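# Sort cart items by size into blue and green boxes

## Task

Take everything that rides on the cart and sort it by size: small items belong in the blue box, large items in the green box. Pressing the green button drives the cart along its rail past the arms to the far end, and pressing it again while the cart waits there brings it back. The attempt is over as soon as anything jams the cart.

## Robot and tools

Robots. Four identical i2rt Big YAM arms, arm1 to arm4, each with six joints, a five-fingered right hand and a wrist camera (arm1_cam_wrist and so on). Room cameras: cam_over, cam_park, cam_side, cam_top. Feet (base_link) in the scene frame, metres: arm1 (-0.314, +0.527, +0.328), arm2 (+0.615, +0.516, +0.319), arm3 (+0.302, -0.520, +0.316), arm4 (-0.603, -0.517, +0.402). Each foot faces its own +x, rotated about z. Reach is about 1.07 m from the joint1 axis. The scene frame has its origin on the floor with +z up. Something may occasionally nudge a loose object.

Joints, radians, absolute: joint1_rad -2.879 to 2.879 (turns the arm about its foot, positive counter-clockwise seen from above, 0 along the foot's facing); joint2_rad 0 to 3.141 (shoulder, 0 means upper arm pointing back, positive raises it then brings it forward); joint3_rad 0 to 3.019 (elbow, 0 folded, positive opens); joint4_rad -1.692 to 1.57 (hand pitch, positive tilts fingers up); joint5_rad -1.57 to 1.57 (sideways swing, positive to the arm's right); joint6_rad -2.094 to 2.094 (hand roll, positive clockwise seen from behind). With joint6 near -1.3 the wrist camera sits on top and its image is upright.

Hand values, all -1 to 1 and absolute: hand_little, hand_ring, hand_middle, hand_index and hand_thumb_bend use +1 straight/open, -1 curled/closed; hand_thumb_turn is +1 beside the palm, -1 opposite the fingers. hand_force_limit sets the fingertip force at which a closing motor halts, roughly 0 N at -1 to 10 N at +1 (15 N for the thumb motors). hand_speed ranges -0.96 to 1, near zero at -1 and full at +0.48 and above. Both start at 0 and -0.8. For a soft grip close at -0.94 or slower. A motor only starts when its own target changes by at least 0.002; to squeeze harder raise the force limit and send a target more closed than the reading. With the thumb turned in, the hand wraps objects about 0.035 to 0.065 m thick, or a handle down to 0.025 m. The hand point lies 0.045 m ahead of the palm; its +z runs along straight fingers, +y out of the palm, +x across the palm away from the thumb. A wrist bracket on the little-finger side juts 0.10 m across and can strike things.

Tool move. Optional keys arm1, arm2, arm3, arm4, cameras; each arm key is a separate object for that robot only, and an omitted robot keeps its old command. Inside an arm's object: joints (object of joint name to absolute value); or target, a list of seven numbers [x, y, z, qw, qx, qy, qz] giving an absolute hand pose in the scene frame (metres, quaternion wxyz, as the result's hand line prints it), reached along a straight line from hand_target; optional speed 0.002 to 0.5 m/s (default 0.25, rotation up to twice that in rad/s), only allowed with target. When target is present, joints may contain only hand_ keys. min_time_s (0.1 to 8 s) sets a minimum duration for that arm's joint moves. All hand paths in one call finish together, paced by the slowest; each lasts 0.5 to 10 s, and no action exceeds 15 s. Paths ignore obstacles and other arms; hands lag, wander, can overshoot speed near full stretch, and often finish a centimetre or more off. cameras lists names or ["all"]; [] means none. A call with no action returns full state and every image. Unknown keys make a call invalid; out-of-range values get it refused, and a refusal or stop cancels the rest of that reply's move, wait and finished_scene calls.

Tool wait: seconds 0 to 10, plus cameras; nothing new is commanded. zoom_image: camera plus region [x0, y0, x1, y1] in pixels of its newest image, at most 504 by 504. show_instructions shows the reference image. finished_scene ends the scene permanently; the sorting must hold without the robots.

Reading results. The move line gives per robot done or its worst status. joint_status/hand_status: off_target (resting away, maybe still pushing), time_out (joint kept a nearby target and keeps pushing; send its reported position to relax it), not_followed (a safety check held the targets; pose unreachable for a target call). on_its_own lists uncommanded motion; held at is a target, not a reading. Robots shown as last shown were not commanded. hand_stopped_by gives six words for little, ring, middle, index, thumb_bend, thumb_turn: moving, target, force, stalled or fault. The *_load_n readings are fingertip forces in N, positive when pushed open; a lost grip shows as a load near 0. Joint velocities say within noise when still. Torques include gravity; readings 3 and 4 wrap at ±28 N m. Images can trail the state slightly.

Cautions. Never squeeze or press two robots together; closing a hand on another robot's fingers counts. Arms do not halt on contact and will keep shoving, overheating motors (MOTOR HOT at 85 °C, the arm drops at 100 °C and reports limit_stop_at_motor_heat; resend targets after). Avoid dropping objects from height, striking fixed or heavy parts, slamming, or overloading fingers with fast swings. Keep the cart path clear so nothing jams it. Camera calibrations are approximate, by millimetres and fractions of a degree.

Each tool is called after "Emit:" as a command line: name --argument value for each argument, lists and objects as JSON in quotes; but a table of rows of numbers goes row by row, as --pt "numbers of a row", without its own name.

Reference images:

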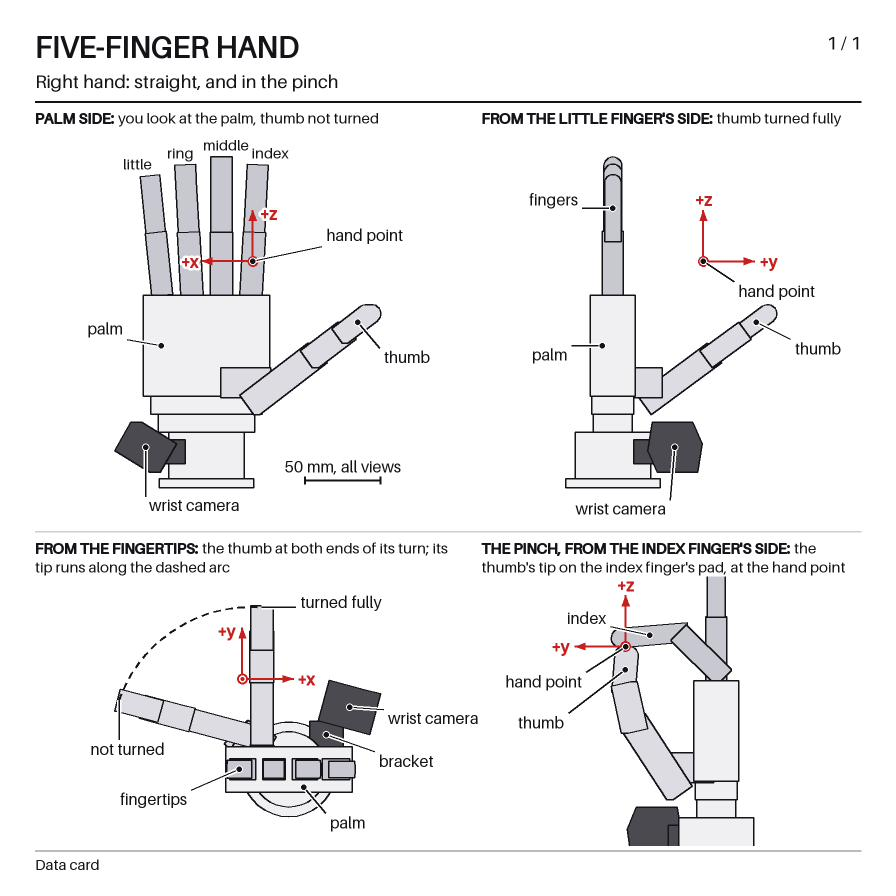

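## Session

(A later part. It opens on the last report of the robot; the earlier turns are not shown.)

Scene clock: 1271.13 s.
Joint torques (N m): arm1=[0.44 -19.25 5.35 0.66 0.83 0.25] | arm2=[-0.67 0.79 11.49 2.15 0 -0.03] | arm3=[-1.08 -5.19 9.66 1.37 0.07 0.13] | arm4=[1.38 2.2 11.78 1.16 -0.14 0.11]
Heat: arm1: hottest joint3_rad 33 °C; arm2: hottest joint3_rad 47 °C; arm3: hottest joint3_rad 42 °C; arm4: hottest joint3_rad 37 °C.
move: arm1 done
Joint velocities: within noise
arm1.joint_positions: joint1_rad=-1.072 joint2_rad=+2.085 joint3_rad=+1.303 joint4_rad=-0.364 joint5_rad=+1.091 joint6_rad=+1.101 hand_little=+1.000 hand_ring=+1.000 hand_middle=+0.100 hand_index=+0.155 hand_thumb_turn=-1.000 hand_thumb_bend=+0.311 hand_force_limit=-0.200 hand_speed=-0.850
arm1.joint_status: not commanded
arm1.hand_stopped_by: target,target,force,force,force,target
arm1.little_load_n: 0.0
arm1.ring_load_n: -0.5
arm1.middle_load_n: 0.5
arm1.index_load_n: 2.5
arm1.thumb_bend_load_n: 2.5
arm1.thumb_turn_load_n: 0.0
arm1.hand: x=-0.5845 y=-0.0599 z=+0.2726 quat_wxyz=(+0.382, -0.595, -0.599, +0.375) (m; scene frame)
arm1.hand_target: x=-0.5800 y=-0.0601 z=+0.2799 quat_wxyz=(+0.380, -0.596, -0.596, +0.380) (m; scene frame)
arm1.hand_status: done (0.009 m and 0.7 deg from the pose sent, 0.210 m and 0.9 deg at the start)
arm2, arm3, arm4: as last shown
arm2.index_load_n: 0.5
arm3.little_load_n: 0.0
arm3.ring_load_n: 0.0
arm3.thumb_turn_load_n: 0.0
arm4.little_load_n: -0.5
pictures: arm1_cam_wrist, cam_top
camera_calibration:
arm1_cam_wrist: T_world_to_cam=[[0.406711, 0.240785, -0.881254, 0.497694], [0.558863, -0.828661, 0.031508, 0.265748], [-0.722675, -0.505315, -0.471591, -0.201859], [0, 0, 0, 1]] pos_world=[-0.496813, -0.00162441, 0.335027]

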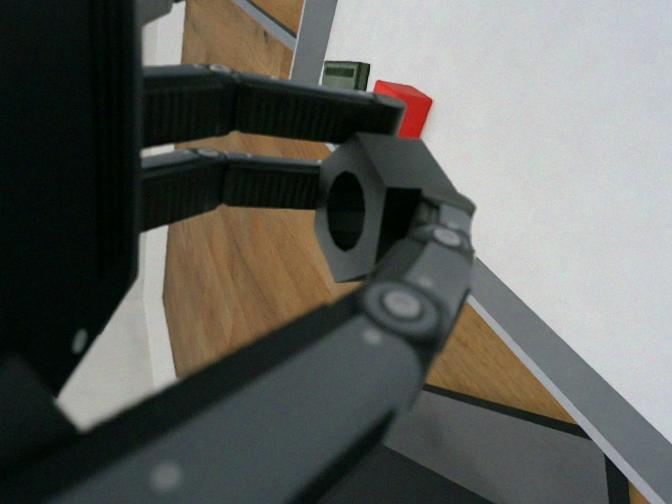

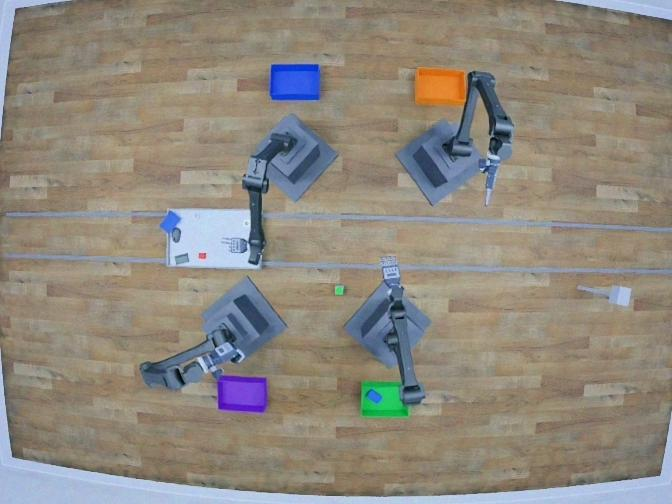

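Emit:
move --arm1 '{"joints": {"joint1_rad": 2.2, "joint2_rad": 0.969, "joint3_rad": 0.379, "joint4_rad": 0.074, "joint5_rad": 0, "joint6_rad": 0, "hand_force_limit": 0.0, "hand_index": -0.05, "hand_middle": -0.05, "hand_thumb_bend": -0.05}, "min_time_s": 3.5}'

Emit:
move --arm1 '{"target": [-0.297, 1.0, 0.15, 0.5, -0.866, 0.015, -0.009], "speed": 0.25}' --cameras '["arm1_cam_wrist"]'

Emit:
move --arm1 '{"joints": {"hand_speed": 0.0, "hand_index": 0.55, "hand_middle": 0.55, "hand_thumb_bend": 0.6}}' --cameras '["arm1_cam_wrist"]'

Emit:
move --arm1 '{"target": [-0.30, 0.93, 0.34, 0.5, -0.866, 0.015, -0.009], "speed": 0.35}'

Emit:
move --arm1 '{"joints": {"joint1_rad": -1.15, "joint2_rad": 2.2, "joint3_rad": 1.3, "joint4_rad": -0.05, "joint5_rad": 1.05, "joint6_rad": 0.95}, "min_time_s": 3.5}'

Emit:
move --arm1 '{"target": [-0.55, -0.118, 0.145, 0.38, -0.5964, -0.5964, 0.38], "speed": 0.2}' --cameras '["arm1_cam_wrist", "cam_top"]'

Scene clock: 1293.20 s.
Joint torques (N m): arm1=[0.03 -5.89 7.16 2.5 -0.12 0.05] | arm2=[-0.85 1.38 11.47 2.03 -0.02 -0.02] | arm3=[-1.67 -5.83 9.44 1.39 0.07 0.06] | arm4=[1.38 2.32 11.77 1.2 -0.14 0.11]
Heat: arm1: hottest joint3_rad 32 °C; arm2: hottest joint3_rad 48 °C; arm3: hottest joint3_rad 42 °C; arm4: hottest joint3_rad 37 °C.
move: arm1 off_target
Joint velocities: within noise
arm1.joint_positions: joint1_rad=+2.192 joint2_rad=+0.985 joint3_rad=+0.388 joint4_rad=+0.049 joint5_rad=+0.003 joint6_rad=+0.007 hand_little=+1.000 hand_ring=+1.000 hand_middle=+0.063 hand_index=+0.130 hand_thumb_turn=-1.000 hand_thumb_bend=+0.305 hand_force_limit=+0.000 hand_speed=-0.850
arm1.joint_status: hand_middle off_target (ended at +0.063, target -0.050); hand_index off_target (ended at +0.130, target -0.050); hand_thumb_bend off_target (ended at +0.305, target -0.050); the others done
arm1.hand_stopped_by: target,target,force,force,force,target
arm1.little_load_n: 0.0
arm1.ring_load_n: 0.0
arm1.middle_load_n: 7.0
arm1.index_load_n: 6.5
arm1.thumb_bend_load_n: 10.5
arm1.thumb_turn_load_n: 2.0
arm1.hand: x=-0.3112 y=+0.9094 z=+0.4111 quat_wxyz=(-0.495, +0.868, -0.041, +0.024) (m; scene frame)
arm1.hand_target: x=-0.3141 y=+0.9110 z=+0.4172 quat_wxyz=(-0.509, +0.860, -0.033, +0.023) (m; scene frame)
arm1.hand_status: not commanded
arm2.joint_positions: joint1_rad=+0.886 joint2_rad=+0.641 joint3_rad=+1.333 joint4_rad=-1.215 joint5_rad=-0.110 joint6_rad=-1.128 hand_little=+1.000 hand_ring=+1.000 hand_middle=+1.000 hand_index=+1.000 hand_thumb_turn=+1.000 hand_thumb_bend=+1.000 hand_force_limit=+0.000 hand_speed=-0.800
arm2.joint_status: not commanded
arm2.hand_stopped_by: target,target,target,target,target,target
arm2.little_load_n: 0.0
arm2.ring_load_n: 0.0
arm2.middle_load_n: 0.0
arm2.index_load_n: 0.0
arm2.thumb_bend_load_n: 0.0
arm2.thumb_turn_load_n: 0.0
arm2.hand: x=+0.5850 y=+0.2484 z=+0.7882 quat_wxyz=(+0.229, +0.474, -0.728, +0.440) (m; scene frame)
arm2.hand_target: x=+0.5849 y=+0.2487 z=+0.8041 quat_wxyz=(+0.238, +0.470, -0.719, +0.452) (m; scene frame)
arm2.hand_status: not commanded
arm3.joint_positions: joint1_rad=-0.737 joint2_rad=+0.980 joint3_rad=+0.386 joint4_rad=+0.082 joint5_rad=-0.001 joint6_rad=-0.013 hand_little=+0.600 hand_ring=+0.600 hand_middle=+0.600 hand_index=+0.600 hand_thumb_turn=-1.000 hand_thumb_bend=+0.800 hand_force_limit=+0.300 hand_speed=+0.000
arm3.joint_status: not commanded
arm3.hand_stopped_by: target,target,target,target,target,target
arm3.little_load_n: 0.0
arm3.ring_load_n: 0.0
arm3.middle_load_n: 0.0
arm3.index_load_n: 0.0
arm3.thumb_bend_load_n: 0.0
arm3.thumb_turn_load_n: 0.0
arm3.hand: x=+0.2152 y=-0.1411 z=+0.4026 quat_wxyz=(-0.507, +0.859, +0.072, -0.028) (m; scene frame)
arm3.hand_target: x=+0.2202 y=-0.1435 z=+0.4019 quat_wxyz=(-0.505, +0.860, +0.060, -0.027) (m; scene frame)
arm3.hand_status: not commanded
arm4.joint_positions: joint1_rad=-0.310 joint2_rad=+0.596 joint3_rad=+1.373 joint4_rad=-1.257 joint5_rad=-0.097 joint6_rad=-1.258 hand_little=-1.000 hand_ring=-1.000 hand_middle=-1.000 hand_index=-1.000 hand_thumb_turn=+1.000 hand_thumb_bend=+1.000 hand_force_limit=+0.000 hand_speed=+0.200
arm4.joint_status: not commanded
arm4.hand_stopped_by: target,target,target,target,target,target
arm4.little_load_n: 0.5
arm4.ring_load_n: 0.0
arm4.middle_load_n: 0.0
arm4.index_load_n: 0.0
arm4.thumb_bend_load_n: 0.0
arm4.thumb_turn_load_n: 0.0
arm4.hand: x=-0.3701 y=-0.4568 z=+0.9001 quat_wxyz=(-0.215, +0.853, +0.053, +0.473) (m; scene frame)
arm4.hand_target: x=-0.3749 y=-0.4552 z=+0.9164 quat_wxyz=(-0.224, +0.846, +0.055, +0.481) (m; scene frame)
arm4.hand_status: not commanded
pictures: none

Scene clock: 1295.27 s.
Joint torques (N m): arm1=[-0.15 -11.05 1.83 2.5 -0.11 0.07] | arm2=[-1.03 1.08 11.52 2.09 -0.01 -0.06] | arm3=[-1.38 -5.19 9.42 1.43 0.07 0.07] | arm4=[1.55 2.37 11.7 1.22 -0.13 0.12]
Heat: arm1: hottest joint3_rad 32 °C; arm2: hottest joint3_rad 48 °C; arm3: hottest joint3_rad 42 °C; arm4: hottest joint3_rad 37 °C.
move: arm1 done
Joint velocities: within noise
arm1.joint_positions: joint1_rad=+2.162 joint2_rad=+2.227 joint3_rad=+0.559 joint4_rad=+1.105 joint5_rad=-0.078 joint6_rad=-0.038 hand_little=+1.000 hand_ring=+1.000 hand_middle=+0.063 hand_index=+0.130 hand_thumb_turn=-1.000 hand_thumb_bend=+0.305 hand_force_limit=+0.000 hand_speed=-0.850
arm1.joint_status: not commanded
arm1.hand_stopped_by: target,target,force,force,force,target
arm1.little_load_n: 0.0
arm1.ring_load_n: 0.0
arm1.middle_load_n: 7.0
arm1.index_load_n: 6.0
arm1.thumb_bend_load_n: 11.0
arm1.thumb_turn_load_n: 2.0
arm1.hand: x=-0.3016 y=+0.9923 z=+0.1499 quat_wxyz=(-0.490, +0.872, -0.015, +0.006) (m; scene frame)
arm1.hand_target: x=-0.2970 y=+0.9998 z=+0.1501 quat_wxyz=(-0.500, +0.866, -0.015, +0.009) (m; scene frame)
arm1.hand_status: done (0.009 m and 1.4 deg from the pose sent, 0.277 m and 3.5 deg at the start)
arm2, arm3, arm4: as last shown
arm4.little_load_n: 0.0
pictures: arm1_cam_wrist
camera_calibration:
arm1_cam_wrist: T_world_to_cam=[[0.211568, -0.505279, -0.836619, 0.695854], [-0.845061, -0.524626, 0.103148, 0.247637], [-0.491031, 0.685171, -0.537986, -0.625063], [0, 0, 0, 1]] pos_world=[-0.244877, 0.909793, 0.220346]

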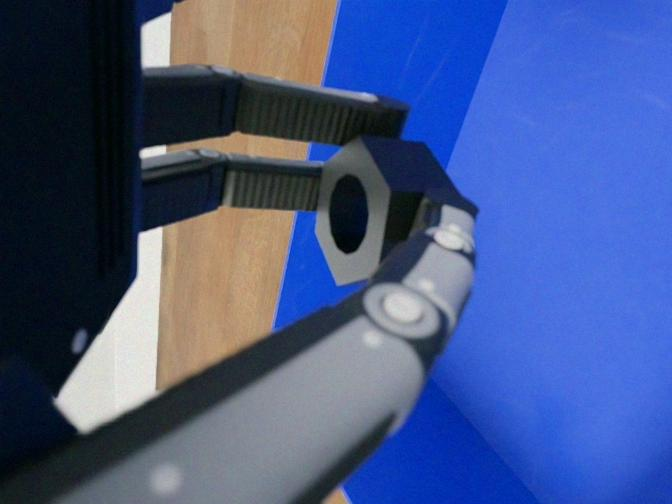

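Scene clock: 1295.97 s.
Joint torques (N m): arm1=[-1.9 -11.58 1.83 2.22 -0.14 0.11] | arm2=[-0.85 0.85 11.47 2.1 -0.02 -0.02] | arm3=[-1.08 -5.01 9.33 1.26 0.03 0.11] | arm4=[1.38 2.43 11.75 1.21 -0.14 0.12]
Heat: arm1: hottest joint3_rad 32 °C; arm2: hottest joint3_rad 48 °C; arm3: hottest joint3_rad 42 °C; arm4: hottest joint3_rad 37 °C.
move: arm1 done
Joint velocities: within noise
arm1.joint_positions: joint1_rad=+2.162 joint2_rad=+2.227 joint3_rad=+0.561 joint4_rad=+1.112 joint5_rad=-0.079 joint6_rad=-0.038 hand_little=+1.000 hand_ring=+1.000 hand_middle=+0.550 hand_index=+0.550 hand_thumb_turn=-1.000 hand_thumb_bend=+0.600 hand_force_limit=+0.000 hand_speed=+0.000
arm1.joint_status: all done
arm1.hand_stopped_by: target,target,target,target,target,target
arm1.little_load_n: 0.0
arm1.ring_load_n: 0.0
arm1.middle_load_n: 0.0
arm1.index_load_n: 0.0
arm1.thumb_bend_load_n: 0.0
arm1.thumb_turn_load_n: 0.0
arm1.hand: x=-0.3014 y=+0.9946 z=+0.1515 quat_wxyz=(-0.493, +0.870, -0.015, +0.006) (m; scene frame)
arm1.hand_target: x=-0.2970 y=+0.9998 z=+0.1501 quat_wxyz=(-0.500, +0.866, -0.015, +0.009) (m; scene frame)
arm1.hand_status: not commanded
arm2, arm3, arm4: as last shown
pictures: arm1_cam_wrist
camera_calibration:
arm1_cam_wrist: T_world_to_cam=[[0.212445, -0.498214, -0.840625, 0.692205], [-0.844962, -0.52576, 0.0980617, 0.250732], [-0.490823, 0.689463, -0.532667, -0.630743], [0, 0, 0, 1]] pos_world=[-0.244779, 0.911565, 0.221321]

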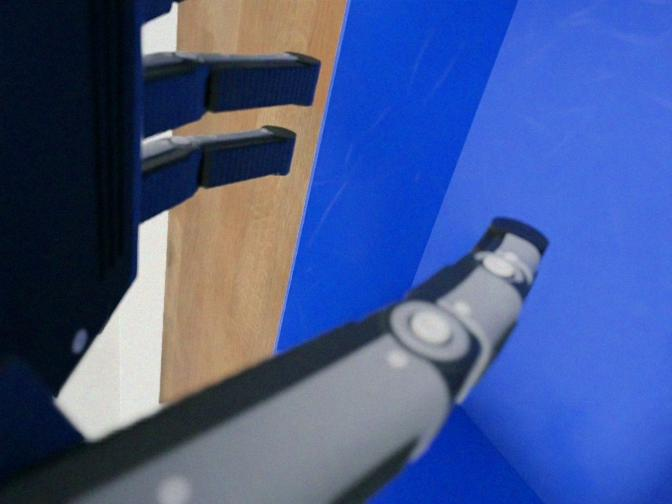

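Scene clock: 1297.70 s.
Joint torques (N m): arm1=[-1.08 -7.71 7.23 1.43 -0.08 0.01] | arm2=[-0.79 0.62 11.49 2.15 -0.04 -0.01] | arm3=[-0.91 -4.89 9.55 1.57 0.01 0.11] | arm4=[1.55 2.2 11.78 1.22 -0.14 0.12]
Heat: arm1: hottest joint3_rad 32 °C; arm2: hottest joint3_rad 48 °C; arm3: hottest joint3_rad 42 °C; arm4: hottest joint3_rad 37 °C.
move: arm1 off_target
Joint velocities: within noise
arm1.joint_positions: joint1_rad=+2.137 joint2_rad=+1.338 joint3_rad=+0.316 joint4_rad=+0.458 joint5_rad=-0.102 joint6_rad=-0.046 hand_little=+1.000 hand_ring=+1.000 hand_middle=+0.550 hand_index=+0.550 hand_thumb_turn=-1.000 hand_thumb_bend=+0.600 hand_force_limit=+0.000 hand_speed=+0.000
arm1.joint_status: not commanded
arm1.hand_stopped_by: target,target,target,target,target,target
arm1.little_load_n: 0.0
arm1.ring_load_n: -0.5
arm1.middle_load_n: 0.0
arm1.index_load_n: 0.0
arm1.thumb_bend_load_n: 0.0
arm1.thumb_turn_load_n: 0.0
arm1.hand: x=-0.3051 y=+0.9198 z=+0.3290 quat_wxyz=(-0.490, +0.872, -0.017, +0.004) (m; scene frame)
arm1.hand_target: x=-0.3000 y=+0.9299 z=+0.3402 quat_wxyz=(-0.500, +0.866, -0.015, +0.009) (m; scene frame)
arm1.hand_status: off_target (0.016 m and 1.5 deg from the pose sent, 0.199 m and 0.9 deg at the start)
arm2, arm3, arm4: as last shown
arm2.ring_load_n: 0.5
arm2.index_load_n: -0.5
arm2.thumb_turn_load_n: 0.5
pictures: none

Scene clock: 1302.00 s.
Joint torques (N m): arm1=[-0.32 -17.44 8.4 0.76 0.66 0.2] | arm2=[-0.97 0.85 11.49 2.11 0.01 -0.03] | arm3=[-1.61 -4.66 9.48 1.51 0.07 0.11] | arm4=[1.32 2.55 11.81 1.2 -0.15 0.13]
Heat: arm1: hottest joint3_rad 32 °C; arm2: hottest joint3_rad 48 °C; arm3: hottest joint3_rad 42 °C; arm4: hottest joint3_rad 37 °C.
move: arm1 done
Joint velocities: within noise
arm1.joint_positions: joint1_rad=-1.152 joint2_rad=+2.175 joint3_rad=+1.261 joint4_rad=-0.041 joint5_rad=+1.047 joint6_rad=+0.940 hand_little=+1.000 hand_ring=+1.000 hand_middle=+0.550 hand_index=+0.550 hand_thumb_turn=-1.000 hand_thumb_bend=+0.600 hand_force_limit=+0.000 hand_speed=+0.000
arm1.joint_status: all done
arm1.hand_stopped_by: target,target,target,target,target,target
arm1.little_load_n: 0.0
arm1.ring_load_n: 0.0
arm1.middle_load_n: 0.0
arm1.index_load_n: 0.0
arm1.thumb_bend_load_n: 0.0
arm1.thumb_turn_load_n: 0.0
arm1.hand: x=-0.6300 y=-0.0555 z=+0.2260 quat_wxyz=(+0.370, -0.599, -0.590, +0.395) (m; scene frame)
arm1.hand_target: x=-0.6326 y=-0.0678 z=+0.2237 quat_wxyz=(+0.368, -0.602, -0.586, +0.399) (m; scene frame)
arm1.hand_status: not commanded
arm2, arm3, arm4: as last shown
arm2.ring_load_n: 0.0
arm2.index_load_n: 0.0
arm2.thumb_turn_load_n: 0.0
pictures: none

Scene clock: 1303.80 s.
Joint torques (N m): arm1=[-0.26 -17.85 8.32 0.38 0.74 0.23] | arm2=[-0.73 1.14 11.56 2.04 -0.02 -0.04] | arm3=[-1.85 -4.78 9.35 1.29 -0.01 0.09] | arm4=[1.49 2.32 11.7 1.16 -0.13 0.12]
Heat: arm1: hottest joint3_rad 32 °C; arm2: hottest joint3_rad 48 °C; arm3: hottest joint3_rad 42 °C; arm4: hottest joint3_rad 37 °C.
move: arm1 off_target
Joint velocities: within noise
arm1.joint_positions: joint1_rad=-0.995 joint2_rad=+2.400 joint3_rad=+1.514 joint4_rad=-0.380 joint5_rad=+1.116 joint6_rad=+1.240 hand_little=+1.000 hand_ring=+1.000 hand_middle=+0.550 hand_index=+0.550 hand_thumb_turn=-1.000 hand_thumb_bend=+0.600 hand_force_limit=+0.000 hand_speed=+0.000
arm1.joint_status: not commanded
arm1.hand_stopped_by: target,target,target,target,target,target
arm1.little_load_n: 0.0
arm1.ring_load_n: 0.0
arm1.middle_load_n: 0.0
arm1.index_load_n: 0.0
arm1.thumb_bend_load_n: 0.0
arm1.thumb_turn_load_n: 0.0
arm1.hand: x=-0.5462 y=-0.1094 z=+0.1521 quat_wxyz=(+0.380, -0.592, -0.601, +0.379) (m; scene frame)
arm1.hand_target: x=-0.5500 y=-0.1175 z=+0.1452 quat_wxyz=(+0.380, -0.596, -0.596, +0.380) (m; scene frame)
arm1.hand_status: off_target (0.012 m and 0.7 deg from the pose sent, 0.130 m and 2.2 deg at the start)
arm2, arm3, arm4: as last shown
arm2.thumb_bend_load_n: -0.5
pictures: arm1_cam_wrist, cam_top
camera_calibration:
arm1_cam_wrist: T_world_to_cam=[[0.402279, 0.241842, -0.882997, 0.385852], [0.566983, -0.823073, 0.0328792, 0.212023], [-0.71882, -0.513871, -0.468225, -0.25527], [0, 0, 0, 1]] pos_world=[-0.458927, -0.0499803, 0.214211]

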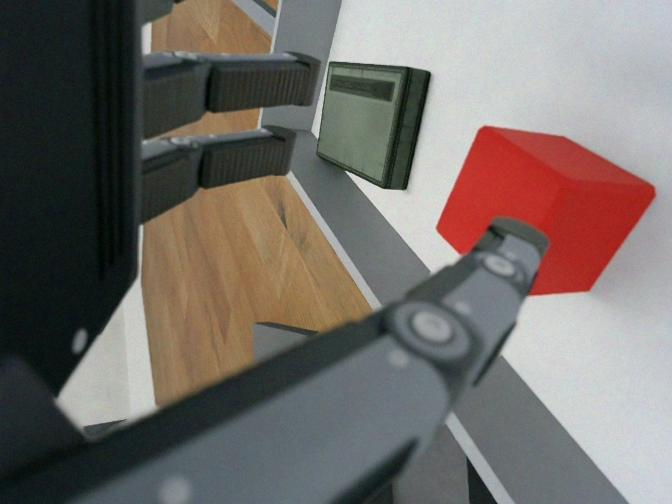

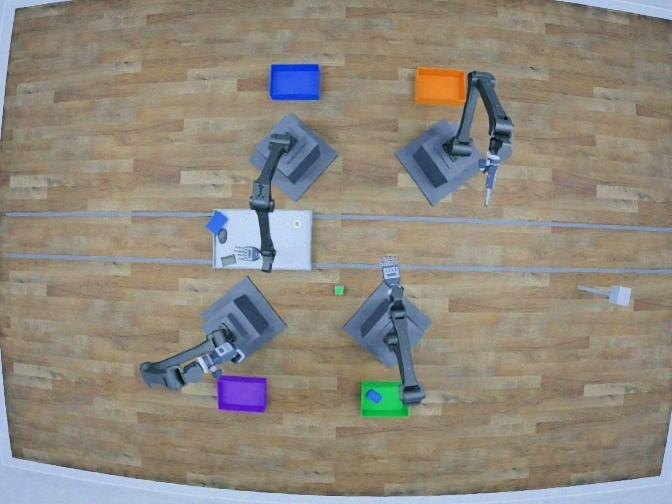

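Emit:
move --arm1 '{"target": [-0.447, -0.118, 0.14, 0.38, -0.5964, -0.5964, 0.38], "speed": 0.2}'

Emit:
move --arm1 '{"target": [-0.435, -0.12, 0.07, 0.38, -0.5964, -0.5964, 0.38], "speed": 0.07}' --cameras '["arm1_cam_wrist"]'

Emit:
move --arm1 '{"target": [-0.39, -0.12, 0.07, 0.38, -0.5964, -0.5964, 0.38], "speed": 0.0094, "joints": {"hand_speed": -0.85, "hand_force_limit": -0.1, "hand_index": 0, "hand_middle": 0, "hand_thumb_bend": 0}}' --cameras '["arm1_cam_wrist"]'

Emit:
move --arm1 '{"target": [-0.38, -0.06, 0.28, 0.38, -0.5964, -0.5964, 0.38], "speed": 0.14}' --cameras '["arm1_cam_wrist", "cam_top"]'

Scene clock: 1321.07 s.
Joint torques (N m): arm1=[-0.44 -17.73 7.98 -0.29 0.8 0.23] | arm2=[-1.03 1.2 11.4 2.13 0 -0.01] | arm3=[-1.49 -4.72 9.44 1.42 -0.01 0.12] | arm4=[1.14 2.49 11.69 1.16 -0.14 0.11]
Heat: arm1: hottest joint3_rad 32 °C; arm2: hottest joint3_rad 48 °C; arm3: hottest joint3_rad 42 °C; arm4: hottest joint3_rad 37 °C.
move: arm1 off_target
Joint velocities: within noise
arm1.joint_positions: joint1_rad=-0.827 joint2_rad=+2.437 joint3_rad=+1.598 joint4_rad=-0.776 joint5_rad=+1.138 joint6_rad=+1.628 hand_little=+1.000 hand_ring=+1.000 hand_middle=+0.550 hand_index=+0.550 hand_thumb_turn=-1.000 hand_thumb_bend=+0.600 hand_force_limit=+0.000 hand_speed=+0.000
arm1.joint_status: not commanded
arm1.hand_stopped_by: target,target,target,target,target,target
arm1.little_load_n: 0.0
arm1.ring_load_n: 0.0
arm1.middle_load_n: 0.0
arm1.index_load_n: 0.0
arm1.thumb_bend_load_n: 0.0
arm1.thumb_turn_load_n: 0.0
arm1.hand: x=-0.4439 y=-0.1102 z=+0.1485 quat_wxyz=(+0.379, -0.593, -0.601, +0.379) (m; scene frame)
arm1.hand_target: x=-0.4470 y=-0.1174 z=+0.1401 quat_wxyz=(+0.380, -0.596, -0.597, +0.380) (m; scene frame)
arm1.hand_status: off_target (0.012 m and 0.7 deg from the pose sent, 0.100 m and 0.7 deg at the start)
arm2, arm3, arm4: as last shown
arm2.thumb_bend_load_n: 0.5
arm3.thumb_bend_load_n: 0.5
pictures: none

Scene clock: 1322.73 s.
Joint torques (N m): arm1=[0.03 -17.96 7.38 0.24 0.5 0.2] | arm2=[-1.08 1.08 11.47 2.15 0.01 -0.06] | arm3=[-1.2 -4.6 9.52 1.39 0.05 0.1] | arm4=[1.61 2.26 11.74 1.22 -0.13 0.12]
Heat: arm1: hottest joint3_rad 32 °C; arm2: hottest joint3_rad 48 °C; arm3: hottest joint3_rad 42 °C; arm4: hottest joint3_rad 37 °C.
move: arm1 off_target
Joint velocities: within noise
arm1.joint_positions: joint1_rad=-0.817 joint2_rad=+2.584 joint3_rad=+1.696 joint4_rad=-0.770 joint5_rad=+1.144 joint6_rad=+1.675 hand_little=+1.000 hand_ring=+1.000 hand_middle=+0.550 hand_index=+0.550 hand_thumb_turn=-1.000 hand_thumb_bend=+0.600 hand_force_limit=+0.000 hand_speed=+0.000
arm1.joint_status: not commanded
arm1.hand_stopped_by: target,target,target,target,target,target
arm1.little_load_n: 0.0
arm1.ring_load_n: 0.0
arm1.middle_load_n: 0.0
arm1.index_load_n: 0.0
arm1.thumb_bend_load_n: 0.0
arm1.thumb_turn_load_n: 0.0
arm1.hand: x=-0.4388 y=-0.1152 z=+0.0871 quat_wxyz=(+0.383, -0.594, -0.597, +0.380) (m; scene frame)
arm1.hand_target: x=-0.4351 y=-0.1191 z=+0.0706 quat_wxyz=(+0.380, -0.596, -0.596, +0.380) (m; scene frame)
arm1.hand_status: off_target (0.018 m and 0.5 deg from the pose sent, 0.080 m and 0.7 deg at the start)
arm2, arm3, arm4: as last shown
arm2.thumb_bend_load_n: 0.0
arm3.little_load_n: -0.5
arm3.ring_load_n: -0.5
arm3.thumb_bend_load_n: 0.0
arm4.thumb_turn_load_n: -0.5
pictures: arm1_cam_wrist
camera_calibration:
arm1_cam_wrist: T_world_to_cam=[[0.397931, 0.236908, -0.886298, 0.284407], [0.559967, -0.827968, 0.030098, 0.145065], [-0.726697, -0.508275, -0.462135, -0.214917], [0, 0, 0, 1]] pos_world=[-0.350585, -0.056506, 0.148382]

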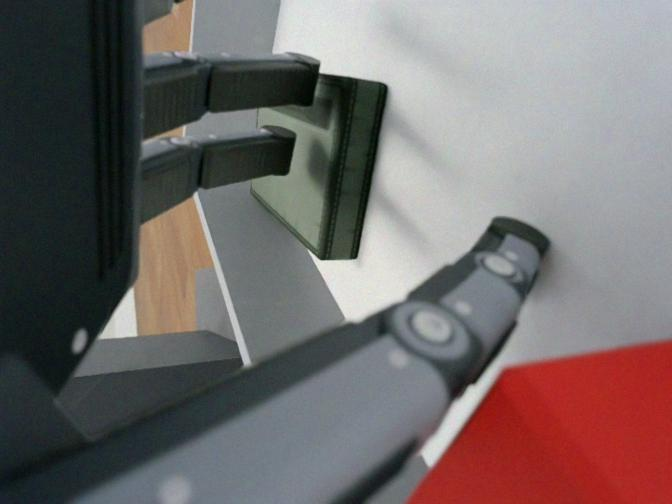

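Scene clock: 1328.00 s.
Joint torques (N m): arm1=[0.97 -17.08 7.46 -0.43 0.09 0.21] | arm2=[-1.03 1.03 11.41 2.13 -0.01 -0.04] | arm3=[-0.97 -4.19 9.58 1.54 0 0.09] | arm4=[1.2 2.26 11.7 1.1 -0.12 0.11]
Heat: arm1: hottest joint3_rad 33 °C; arm2: hottest joint3_rad 48 °C; arm3: hottest joint3_rad 42 °C; arm4: hottest joint3_rad 37 °C.
move: arm1 off_target
Joint velocities: within noise
arm1.joint_positions: joint1_rad=-0.755 joint2_rad=+2.602 joint3_rad=+1.764 joint4_rad=-0.950 joint5_rad=+1.145 joint6_rad=+1.843 hand_little=+1.000 hand_ring=+1.000 hand_middle=+0.000 hand_index=+0.000 hand_thumb_turn=-1.000 hand_thumb_bend=+0.000 hand_force_limit=-0.100 hand_speed=-0.850
arm1.joint_status: all done
arm1.hand_stopped_by: target,target,target,target,target,target
arm1.little_load_n: 0.0
arm1.ring_load_n: 0.0
arm1.middle_load_n: 0.5
arm1.index_load_n: 0.0
arm1.thumb_bend_load_n: 0.0
arm1.thumb_turn_load_n: -0.5
arm1.hand: x=-0.4014 y=-0.1225 z=+0.0971 quat_wxyz=(+0.380, -0.599, -0.588, +0.389) (m; scene frame)
arm1.hand_target: x=-0.3903 y=-0.1186 z=+0.0712 quat_wxyz=(+0.380, -0.596, -0.596, +0.380) (m; scene frame)
arm1.hand_status: off_target (0.030 m and 1.4 deg from the pose sent, 0.052 m and 0.5 deg at the start)
arm2.joint_positions: joint1_rad=+0.886 joint2_rad=+0.641 joint3_rad=+1.333 joint4_rad=-1.215 joint5_rad=-0.110 joint6_rad=-1.128 hand_little=+1.000 hand_ring=+1.000 hand_middle=+1.000 hand_index=+1.000 hand_thumb_turn=+1.000 hand_thumb_bend=+1.000 hand_force_limit=+0.000 hand_speed=-0.800
arm2.joint_status: not commanded
arm2.hand_stopped_by: target,target,target,target,target,target
arm2.little_load_n: 0.0
arm2.ring_load_n: 0.0
arm2.middle_load_n: 0.0
arm2.index_load_n: 0.0
arm2.thumb_bend_load_n: 0.0
arm2.thumb_turn_load_n: 0.0
arm2.hand: x=+0.5850 y=+0.2484 z=+0.7882 quat_wxyz=(+0.229, +0.474, -0.728, +0.440) (m; scene frame)
arm2.hand_target: x=+0.5849 y=+0.2487 z=+0.8041 quat_wxyz=(+0.238, +0.470, -0.719, +0.452) (m; scene frame)
arm2.hand_status: not commanded
arm3.joint_positions: joint1_rad=-0.737 joint2_rad=+0.980 joint3_rad=+0.386 joint4_rad=+0.082 joint5_rad=-0.001 joint6_rad=-0.013 hand_little=+0.600 hand_ring=+0.600 hand_middle=+0.600 hand_index=+0.600 hand_thumb_turn=-1.000 hand_thumb_bend=+0.800 hand_force_limit=+0.300 hand_speed=+0.000
arm3.joint_status: not commanded
arm3.hand_stopped_by: target,target,target,target,target,target
arm3.little_load_n: 0.0
arm3.ring_load_n: 0.0
arm3.middle_load_n: 0.0
arm3.index_load_n: 0.0
arm3.thumb_bend_load_n: 0.0
arm3.thumb_turn_load_n: 0.0
arm3.hand: x=+0.2152 y=-0.1411 z=+0.4026 quat_wxyz=(-0.507, +0.859, +0.072, -0.028) (m; scene frame)
arm3.hand_target: x=+0.2202 y=-0.1435 z=+0.4019 quat_wxyz=(-0.505, +0.860, +0.060, -0.027) (m; scene frame)
arm3.hand_status: not commanded
arm4.joint_positions: joint1_rad=-0.310 joint2_rad=+0.596 joint3_rad=+1.373 joint4_rad=-1.257 joint5_rad=-0.097 joint6_rad=-1.258 hand_little=-1.000 hand_ring=-1.000 hand_middle=-1.000 hand_index=-1.000 hand_thumb_turn=+1.000 hand_thumb_bend=+1.000 hand_force_limit=+0.000 hand_speed=+0.200
arm4.joint_status: not commanded
arm4.hand_stopped_by: target,target,target,target,target,target
arm4.little_load_n: -0.5
arm4.ring_load_n: 0.0
arm4.middle_load_n: 0.0
arm4.index_load_n: 0.0
arm4.thumb_bend_load_n: 0.0
arm4.thumb_turn_load_n: 0.0
arm4.hand: x=-0.3701 y=-0.4568 z=+0.9001 quat_wxyz=(-0.215, +0.853, +0.053, +0.473) (m; scene frame)
arm4.hand_target: x=-0.3749 y=-0.4552 z=+0.9164 quat_wxyz=(-0.224, +0.846, +0.055, +0.481) (m; scene frame)
arm4.hand_status: not commanded
pictures: arm1_cam_wrist
camera_calibration:
arm1_cam_wrist: T_world_to_cam=[[0.391309, 0.211747, -0.895567, 0.275285], [0.554778, -0.830727, 0.0459885, 0.113833], [-0.734233, -0.514836, -0.442544, -0.19254], [0, 0, 0, 1]] pos_world=[-0.312243, -0.0628528, 0.156094]

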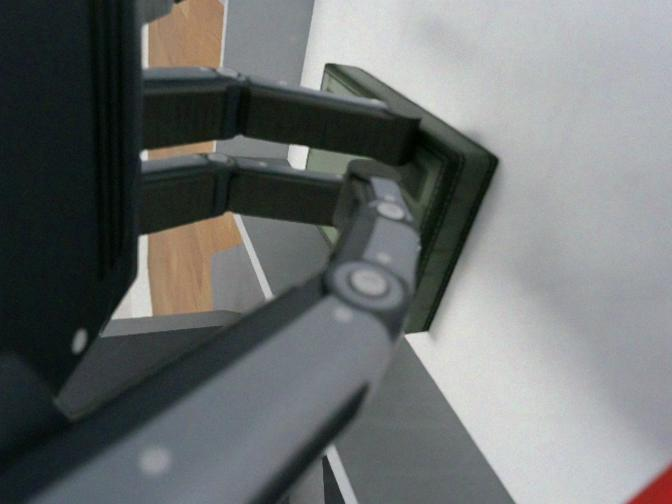

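Scene clock: 1330.37 s.
Joint torques (N m): arm1=[0.5 -19.02 4.66 -0.66 0.53 0.22] | arm2=[-0.62 0.79 11.38 2.15 0 -0.01] | arm3=[-1.38 -4.89 9.55 1.37 0.01 0.08] | arm4=[1.2 2.32 11.75 1.14 -0.13 0.13]
Heat: arm1: hottest joint3_rad 32 °C; arm2: hottest joint3_rad 48 °C; arm3: hottest joint3_rad 42 °C; arm4: hottest joint3_rad 37 °C.
move: arm1 done
Joint velocities: within noise
arm1.joint_positions: joint1_rad=-0.715 joint2_rad=+2.166 joint3_rad=+1.483 joint4_rad=-1.184 joint5_rad=+1.121 joint6_rad=+1.918 hand_little=+1.000 hand_ring=+1.000 hand_middle=+0.000 hand_index=+0.000 hand_thumb_turn=-1.000 hand_thumb_bend=+0.000 hand_force_limit=-0.100 hand_speed=-0.850
arm1.joint_status: not commanded
arm1.hand_stopped_by: target,target,target,target,target,target
arm1.little_load_n: -0.5
arm1.ring_load_n: 0.0
arm1.middle_load_n: 0.0
arm1.index_load_n: 0.0
arm1.thumb_bend_load_n: 0.0
arm1.thumb_turn_load_n: 0.0
arm1.hand: x=-0.3844 y=-0.0650 z=+0.2790 quat_wxyz=(+0.379, -0.598, -0.594, +0.381) (m; scene frame)
arm1.hand_target: x=-0.3801 y=-0.0601 z=+0.2800 quat_wxyz=(+0.380, -0.596, -0.596, +0.380) (m; scene frame)
arm1.hand_status: done (0.007 m and 0.4 deg from the pose sent, 0.194 m and 1.4 deg at the start)
arm2, arm3, arm4: as last shown
arm4.little_load_n: 0.0
arm4.middle_load_n: 0.5
arm4.thumb_turn_load_n: -0.5
pictures: arm1_cam_wrist, cam_top
camera_calibration:
arm1_cam_wrist: T_world_to_cam=[[0.402189, 0.22478, -0.887535, 0.422132], [0.556748, -0.82961, 0.0421825, 0.145742], [-0.726826, -0.511099, -0.458805, -0.062423], [0, 0, 0, 1]] pos_world=[-0.296289, -0.00588216, 0.339869]

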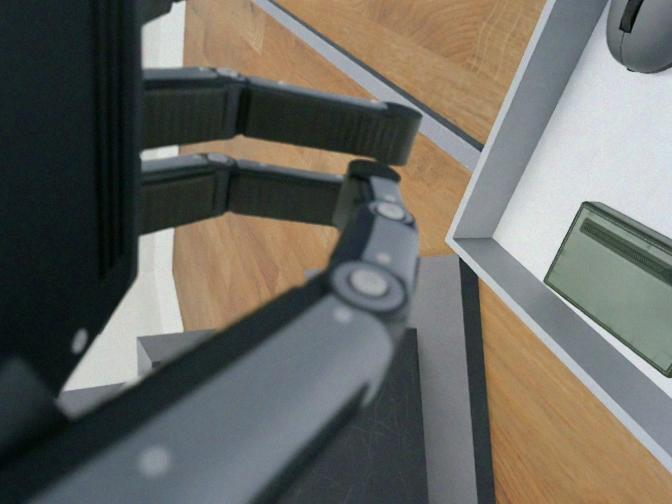

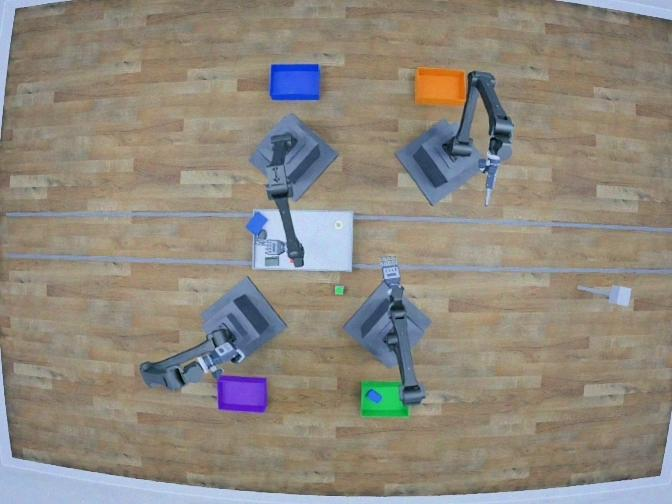

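Emit:
move --arm1 '{"joints": {"joint1_rad": -0.1, "joint2_rad": 1.7, "joint3_rad": 0.8, "joint4_rad": 0.4, "joint5_rad": 0, "joint6_rad": 0, "hand_speed": 0.3, "hand_index": 0.6, "hand_middle": 0.6, "hand_thumb_bend": 0.7}, "min_time_s": 2.2}'

Emit:
move --arm1 '{"target": [0.29, 0.12, 0.15, 0.2145, -0.3642, 0.7809, -0.46], "speed": 0.25}' --cameras '["arm1_cam_wrist", "cam_over"]'

Scene clock: 1348.23 s.
Joint torques (N m): arm1=[-0.32 -13.86 5.3 2.44 -0.13 0.03] | arm2=[-0.32 0.44 11.47 2.02 -0.01 -0.04] | arm3=[-0.79 -4.54 9.52 1.36 0.07 0.11] | arm4=[1.38 2.43 11.71 1.14 -0.14 0.11]
Heat: arm1: hottest joint3_rad 32 °C; arm2: hottest joint3_rad 48 °C; arm3: hottest joint3_rad 42 °C; arm4: hottest joint3_rad 37 °C.
move: arm1 done
Joint velocities: within noise
arm1.joint_positions: joint1_rad=-0.100 joint2_rad=+1.711 joint3_rad=+0.812 joint4_rad=+0.382 joint5_rad=+0.003 joint6_rad=+0.010 hand_little=+1.000 hand_ring=+1.000 hand_middle=+0.600 hand_index=+0.600 hand_thumb_turn=-1.000 hand_thumb_bend=+0.700 hand_force_limit=-0.100 hand_speed=+0.300
arm1.joint_status: all done
arm1.hand_stopped_by: target,target,target,target,target,target
arm1.little_load_n: 0.5
arm1.ring_load_n: 0.0
arm1.middle_load_n: 0.0
arm1.index_load_n: 0.0
arm1.thumb_bend_load_n: 0.0
arm1.thumb_turn_load_n: 0.0
arm1.hand: x=+0.1097 y=+0.1250 z=+0.3372 quat_wxyz=(-0.193, +0.314, -0.807, +0.461) (m; scene frame)
arm1.hand_target: x=+0.1086 y=+0.1258 z=+0.3420 quat_wxyz=(-0.194, +0.317, -0.801, +0.469) (m; scene frame)
arm1.hand_status: not commanded
arm2, arm3, arm4: as last shown
arm4.middle_load_n: 0.0
arm4.thumb_turn_load_n: 0.0
pictures: none

Scene clock: 1350.27 s.
Joint torques (N m): arm1=[0.44 -17.26 7.73 1.73 0.11 0.2] | arm2=[-0.73 1.08 11.54 2.11 0 -0.02] | arm3=[-1.79 -5.13 9.57 1.36 0.05 0.05] | arm4=[1.32 2.37 11.71 1.2 -0.13 0.12]
Heat: arm1: hottest joint3_rad 32 °C; arm2: hottest joint3_rad 48 °C; arm3: hottest joint3_rad 42 °C; arm4: hottest joint3_rad 37 °C.
move: arm1 off_target
Joint velocities: within noise
arm1.joint_positions: joint1_rad=+0.088 joint2_rad=+2.352 joint3_rad=+1.255 joint4_rad=+0.582 joint5_rad=+0.074 joint6_rad=+0.016 hand_little=+1.000 hand_ring=+1.000 hand_middle=+0.600 hand_index=+0.600 hand_thumb_turn=-1.000 hand_thumb_bend=+0.700 hand_force_limit=-0.100 hand_speed=+0.300
arm1.joint_status: not commanded
arm1.hand_stopped_by: target,target,target,target,target,target
arm1.little_load_n: 0.0
arm1.ring_load_n: 0.0
arm1.middle_load_n: 0.0
arm1.index_load_n: 0.0
arm1.thumb_bend_load_n: 0.0
arm1.thumb_turn_load_n: 0.0
arm1.hand: x=+0.2792 y=+0.1252 z=+0.1535 quat_wxyz=(-0.210, +0.369, -0.782, +0.457) (m; scene frame)
arm1.hand_target: x=+0.2895 y=+0.1204 z=+0.1502 quat_wxyz=(-0.215, +0.364, -0.781, +0.460) (m; scene frame)
arm1.hand_status: off_target (0.012 m and 0.8 deg from the pose sent, 0.260 m and 7.0 deg at the start)
arm2, arm3, arm4: as last shown
arm3.little_load_n: -0.5
pictures: arm1_cam_wrist, cam_over
camera_calibration:
arm1_cam_wrist: T_world_to_cam=[[-0.515217, 0.119298, -0.848716, 0.264491], [0.103859, 0.991658, 0.0763421, -0.167553], [0.850744, -0.0488138, -0.523309, -0.0288442], [0, 0, 0, 1]] pos_world=[0.178211, 0.133194, 0.222175]

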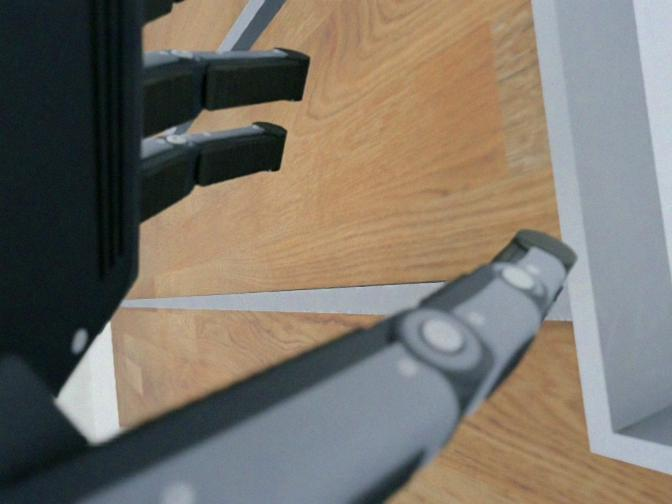

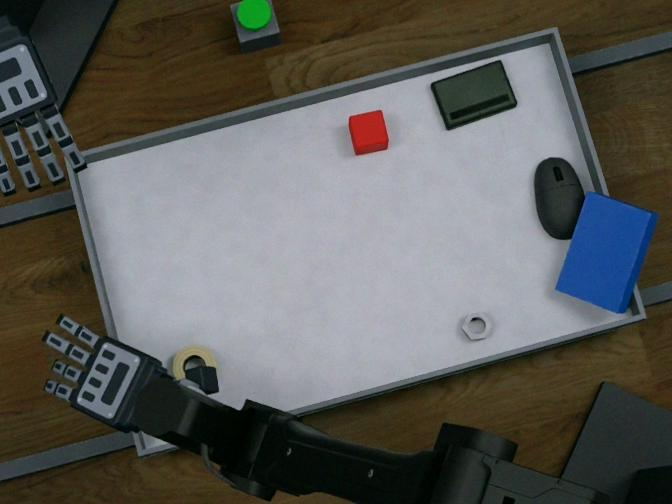

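Emit:
move --arm1 '{"target": [0.298, 0.115, 0.07, 0.2145, -0.3642, 0.7809, -0.46], "speed": 0.06}' --cameras '["arm1_cam_wrist", "cam_over"]'

Emit:
move --arm1 '{"target": [0.343, 0.115, 0.07, 0.2145, -0.3642, 0.7809, -0.46], "speed": 0.0094, "joints": {"hand_speed": -0.85, "hand_force_limit": -0.1, "hand_index": 0, "hand_middle": 0, "hand_thumb_bend": 0.1}}' --cameras '["arm1_cam_wrist"]'

Emit:
move --arm1 '{"target": [0.30, 0.16, 0.28, 0.2145, -0.3642, 0.7809, -0.46], "speed": 0.14}' --cameras '["arm1_cam_wrist", "cam_over"]'

Scene clock: 1364.50 s.
Joint torques (N m): arm1=[0.15 -16.15 6.53 2.14 0.09 0.11] | arm2=[-0.67 1.14 11.41 2.09 -0.01 -0.03] | arm3=[-1.32 -5.13 9.62 1.48 0.07 0.1] | arm4=[1.32 2.43 11.69 1.14 -0.13 0.11]
Heat: arm1: hottest joint3_rad 33 °C; arm2: hottest joint3_rad 48 °C; arm3: hottest joint3_rad 42 °C; arm4: hottest joint3_rad 37 °C.
move: arm1 off_target
Joint velocities: within noise
arm1.joint_positions: joint1_rad=+0.088 joint2_rad=+2.530 joint3_rad=+1.382 joint4_rad=+0.647 joint5_rad=+0.074 joint6_rad=+0.021 hand_little=+1.000 hand_ring=+1.000 hand_middle=+0.600 hand_index=+0.600 hand_thumb_turn=-1.000 hand_thumb_bend=+0.700 hand_force_limit=-0.100 hand_speed=+0.300
arm1.joint_status: not commanded
arm1.hand_stopped_by: target,target,target,target,target,target
arm1.little_load_n: 0.0
arm1.ring_load_n: -0.5
arm1.middle_load_n: 0.0
arm1.index_load_n: 0.0
arm1.thumb_bend_load_n: -0.5
arm1.thumb_turn_load_n: 0.5
arm1.hand: x=+0.2950 y=+0.1155 z=+0.0879 quat_wxyz=(-0.214, +0.365, -0.780, +0.461) (m; scene frame)
arm1.hand_target: x=+0.2971 y=+0.1156 z=+0.0706 quat_wxyz=(-0.214, +0.364, -0.781, +0.460) (m; scene frame)
arm1.hand_status: off_target (0.018 m and 0.2 deg from the pose sent, 0.086 m and 0.8 deg at the start)
arm2, arm3, arm4: as last shown
pictures: arm1_cam_wrist, cam_over
camera_calibration:
arm1_cam_wrist: T_world_to_cam=[[-0.503902, 0.117658, -0.85571, 0.215584], [0.105632, 0.991637, 0.0741442, -0.154794], [0.857277, -0.0530288, -0.512117, -0.0795361], [0, 0, 0, 1]] pos_world=[0.193169, 0.123917, 0.155223]

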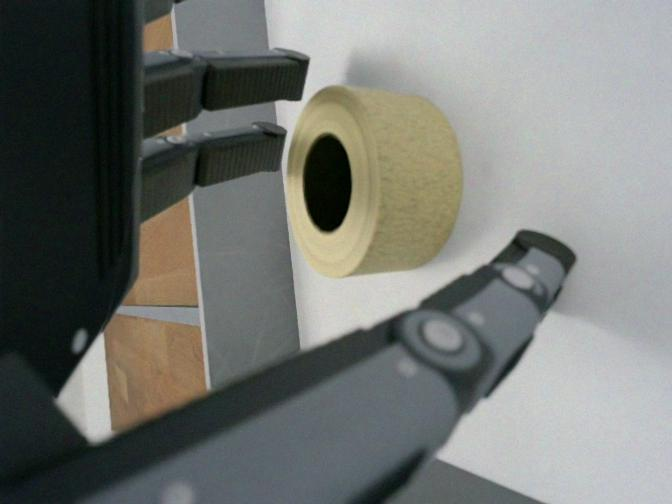

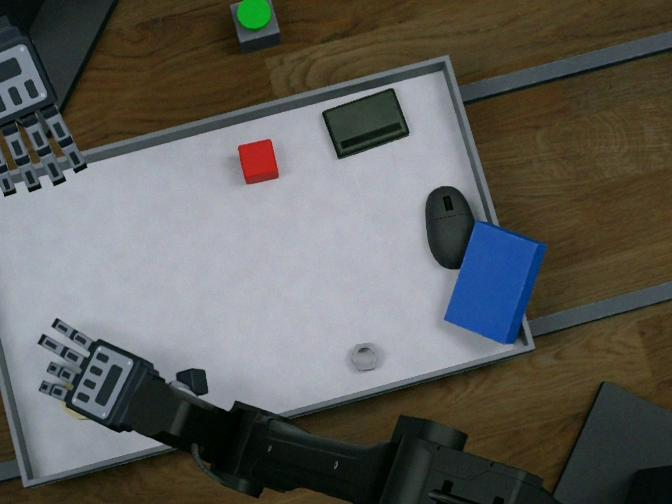

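Scene clock: 1369.87 s.
Joint torques (N m): arm1=[0.15 -18.43 7.82 1.22 0.2 0.2] | arm2=[-0.62 1.08 11.62 2.04 -0.01 -0.01] | arm3=[-1.2 -5.25 9.59 1.42 0.06 0.16] | arm4=[1.08 2.26 11.69 1.16 -0.14 0.12]
Heat: arm1: hottest joint3_rad 33 °C; arm2: hottest joint3_rad 48 °C; arm3: hottest joint3_rad 42 °C; arm4: hottest joint3_rad 37 °C.
move: arm1 off_target
Joint velocities: within noise
arm1.joint_positions: joint1_rad=+0.124 joint2_rad=+2.580 joint3_rad=+1.510 joint4_rad=+0.579 joint5_rad=+0.108 joint6_rad=+0.036 hand_little=+1.000 hand_ring=+1.000 hand_middle=+0.160 hand_index=+0.213 hand_thumb_turn=-1.000 hand_thumb_bend=+0.506 hand_force_limit=-0.100 hand_speed=-0.850
arm1.joint_status: hand_middle off_target (ended at +0.160, target +0.000); hand_index off_target (ended at +0.213, target +0.000); hand_thumb_bend off_target (ended at +0.506, target +0.100); the others done
arm1.hand_stopped_by: target,target,force,force,force,target
arm1.little_load_n: 0.0
arm1.ring_load_n: 0.0
arm1.middle_load_n: 6.5
arm1.index_load_n: 2.5
arm1.thumb_bend_load_n: 9.0
arm1.thumb_turn_load_n: 0.5
arm1.hand: x=+0.3373 y=+0.1120 z=+0.0866 quat_wxyz=(-0.215, +0.364, -0.777, +0.466) (m; scene frame)
arm1.hand_target: x=+0.3422 y=+0.1156 z=+0.0707 quat_wxyz=(-0.215, +0.364, -0.781, +0.460) (m; scene frame)
arm1.hand_status: off_target (0.018 m and 0.9 deg from the pose sent, 0.051 m and 0.2 deg at the start)
arm2, arm3, arm4: as last shown
arm3.little_load_n: 0.0
pictures: arm1_cam_wrist
camera_calibration:
arm1_cam_wrist: T_world_to_cam=[[-0.496433, 0.110178, -0.861055, 0.234952], [0.106375, 0.992158, 0.0656243, -0.155323], [0.861533, -0.0590166, -0.50426, -0.118023], [0, 0, 0, 1]] pos_world=[0.234842, 0.121253, 0.152985]

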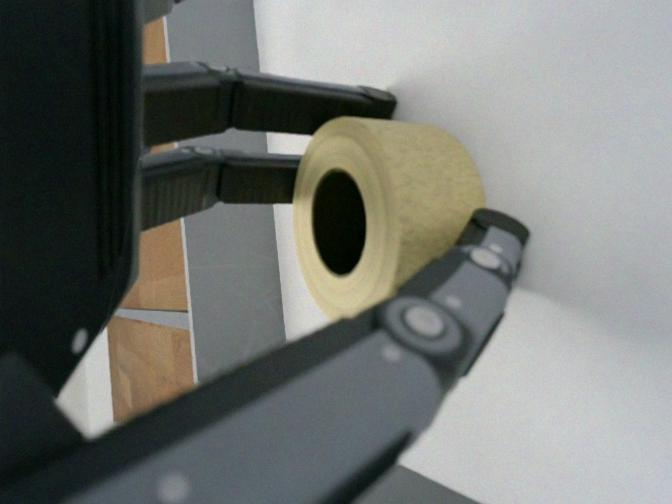

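Scene clock: 1372.30 s.
Joint torques (N m): arm1=[0.62 -19.66 5.55 1.4 0.13 0.21] | arm2=[-0.26 0.62 11.47 2.06 -0.02 -0.03] | arm3=[-0.79 -4.07 9.42 1.25 0 0.08] | arm4=[1.38 2.55 11.69 1.2 -0.16 0.11]
Heat: arm1: hottest joint3_rad 33 °C; arm2: hottest joint3_rad 48 °C; arm3: hottest joint3_rad 42 °C; arm4: hottest joint3_rad 37 °C.
move: arm1 done
Joint velocities: within noise
arm1.joint_positions: joint1_rad=+0.153 joint2_rad=+2.083 joint3_rad=+1.203 joint4_rad=+0.380 joint5_rad=+0.135 joint6_rad=+0.049 hand_little=+1.000 hand_ring=+1.000 hand_middle=+0.160 hand_index=+0.213 hand_thumb_turn=-1.000 hand_thumb_bend=+0.506 hand_force_limit=-0.100 hand_speed=-0.850
arm1.joint_status: not commanded
arm1.hand_stopped_by: target,target,force,force,force,target
arm1.little_load_n: 0.0
arm1.ring_load_n: 0.0
arm1.middle_load_n: 6.0
arm1.index_load_n: 2.0
arm1.thumb_bend_load_n: 9.0
arm1.thumb_turn_load_n: 0.5
arm1.hand: x=+0.3006 y=+0.1527 z=+0.2787 quat_wxyz=(-0.213, +0.365, -0.778, +0.464) (m; scene frame)
arm1.hand_target: x=+0.3000 y=+0.1600 z=+0.2799 quat_wxyz=(-0.215, +0.364, -0.781, +0.460) (m; scene frame)
arm1.hand_status: done (0.007 m and 0.6 deg from the pose sent, 0.203 m and 0.8 deg at the start)
arm2, arm3, arm4: as last shown
pictures: arm1_cam_wrist, cam_over
camera_calibration:
arm1_cam_wrist: T_world_to_cam=[[-0.502031, 0.112436, -0.85751, 0.378075], [0.107247, 0.991954, 0.0672768, -0.205116], [0.858174, -0.0581901, -0.51005, 0.0153115], [0, 0, 0, 1]] pos_world=[0.198663, 0.161847, 0.345812]

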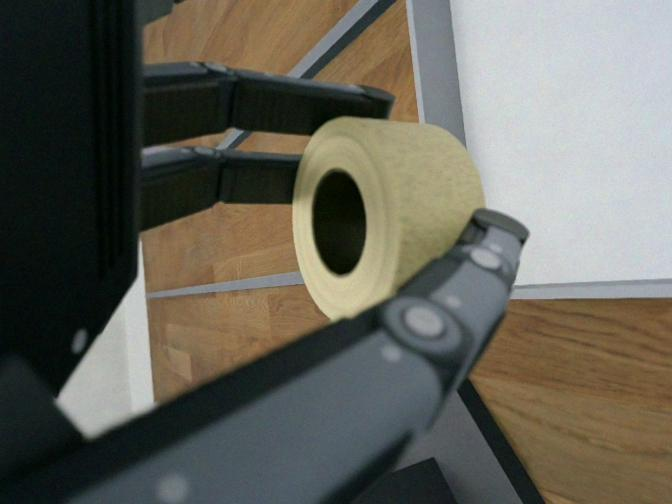

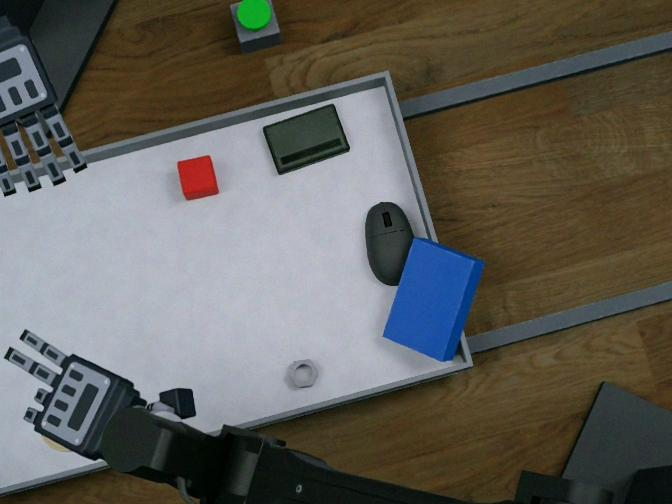

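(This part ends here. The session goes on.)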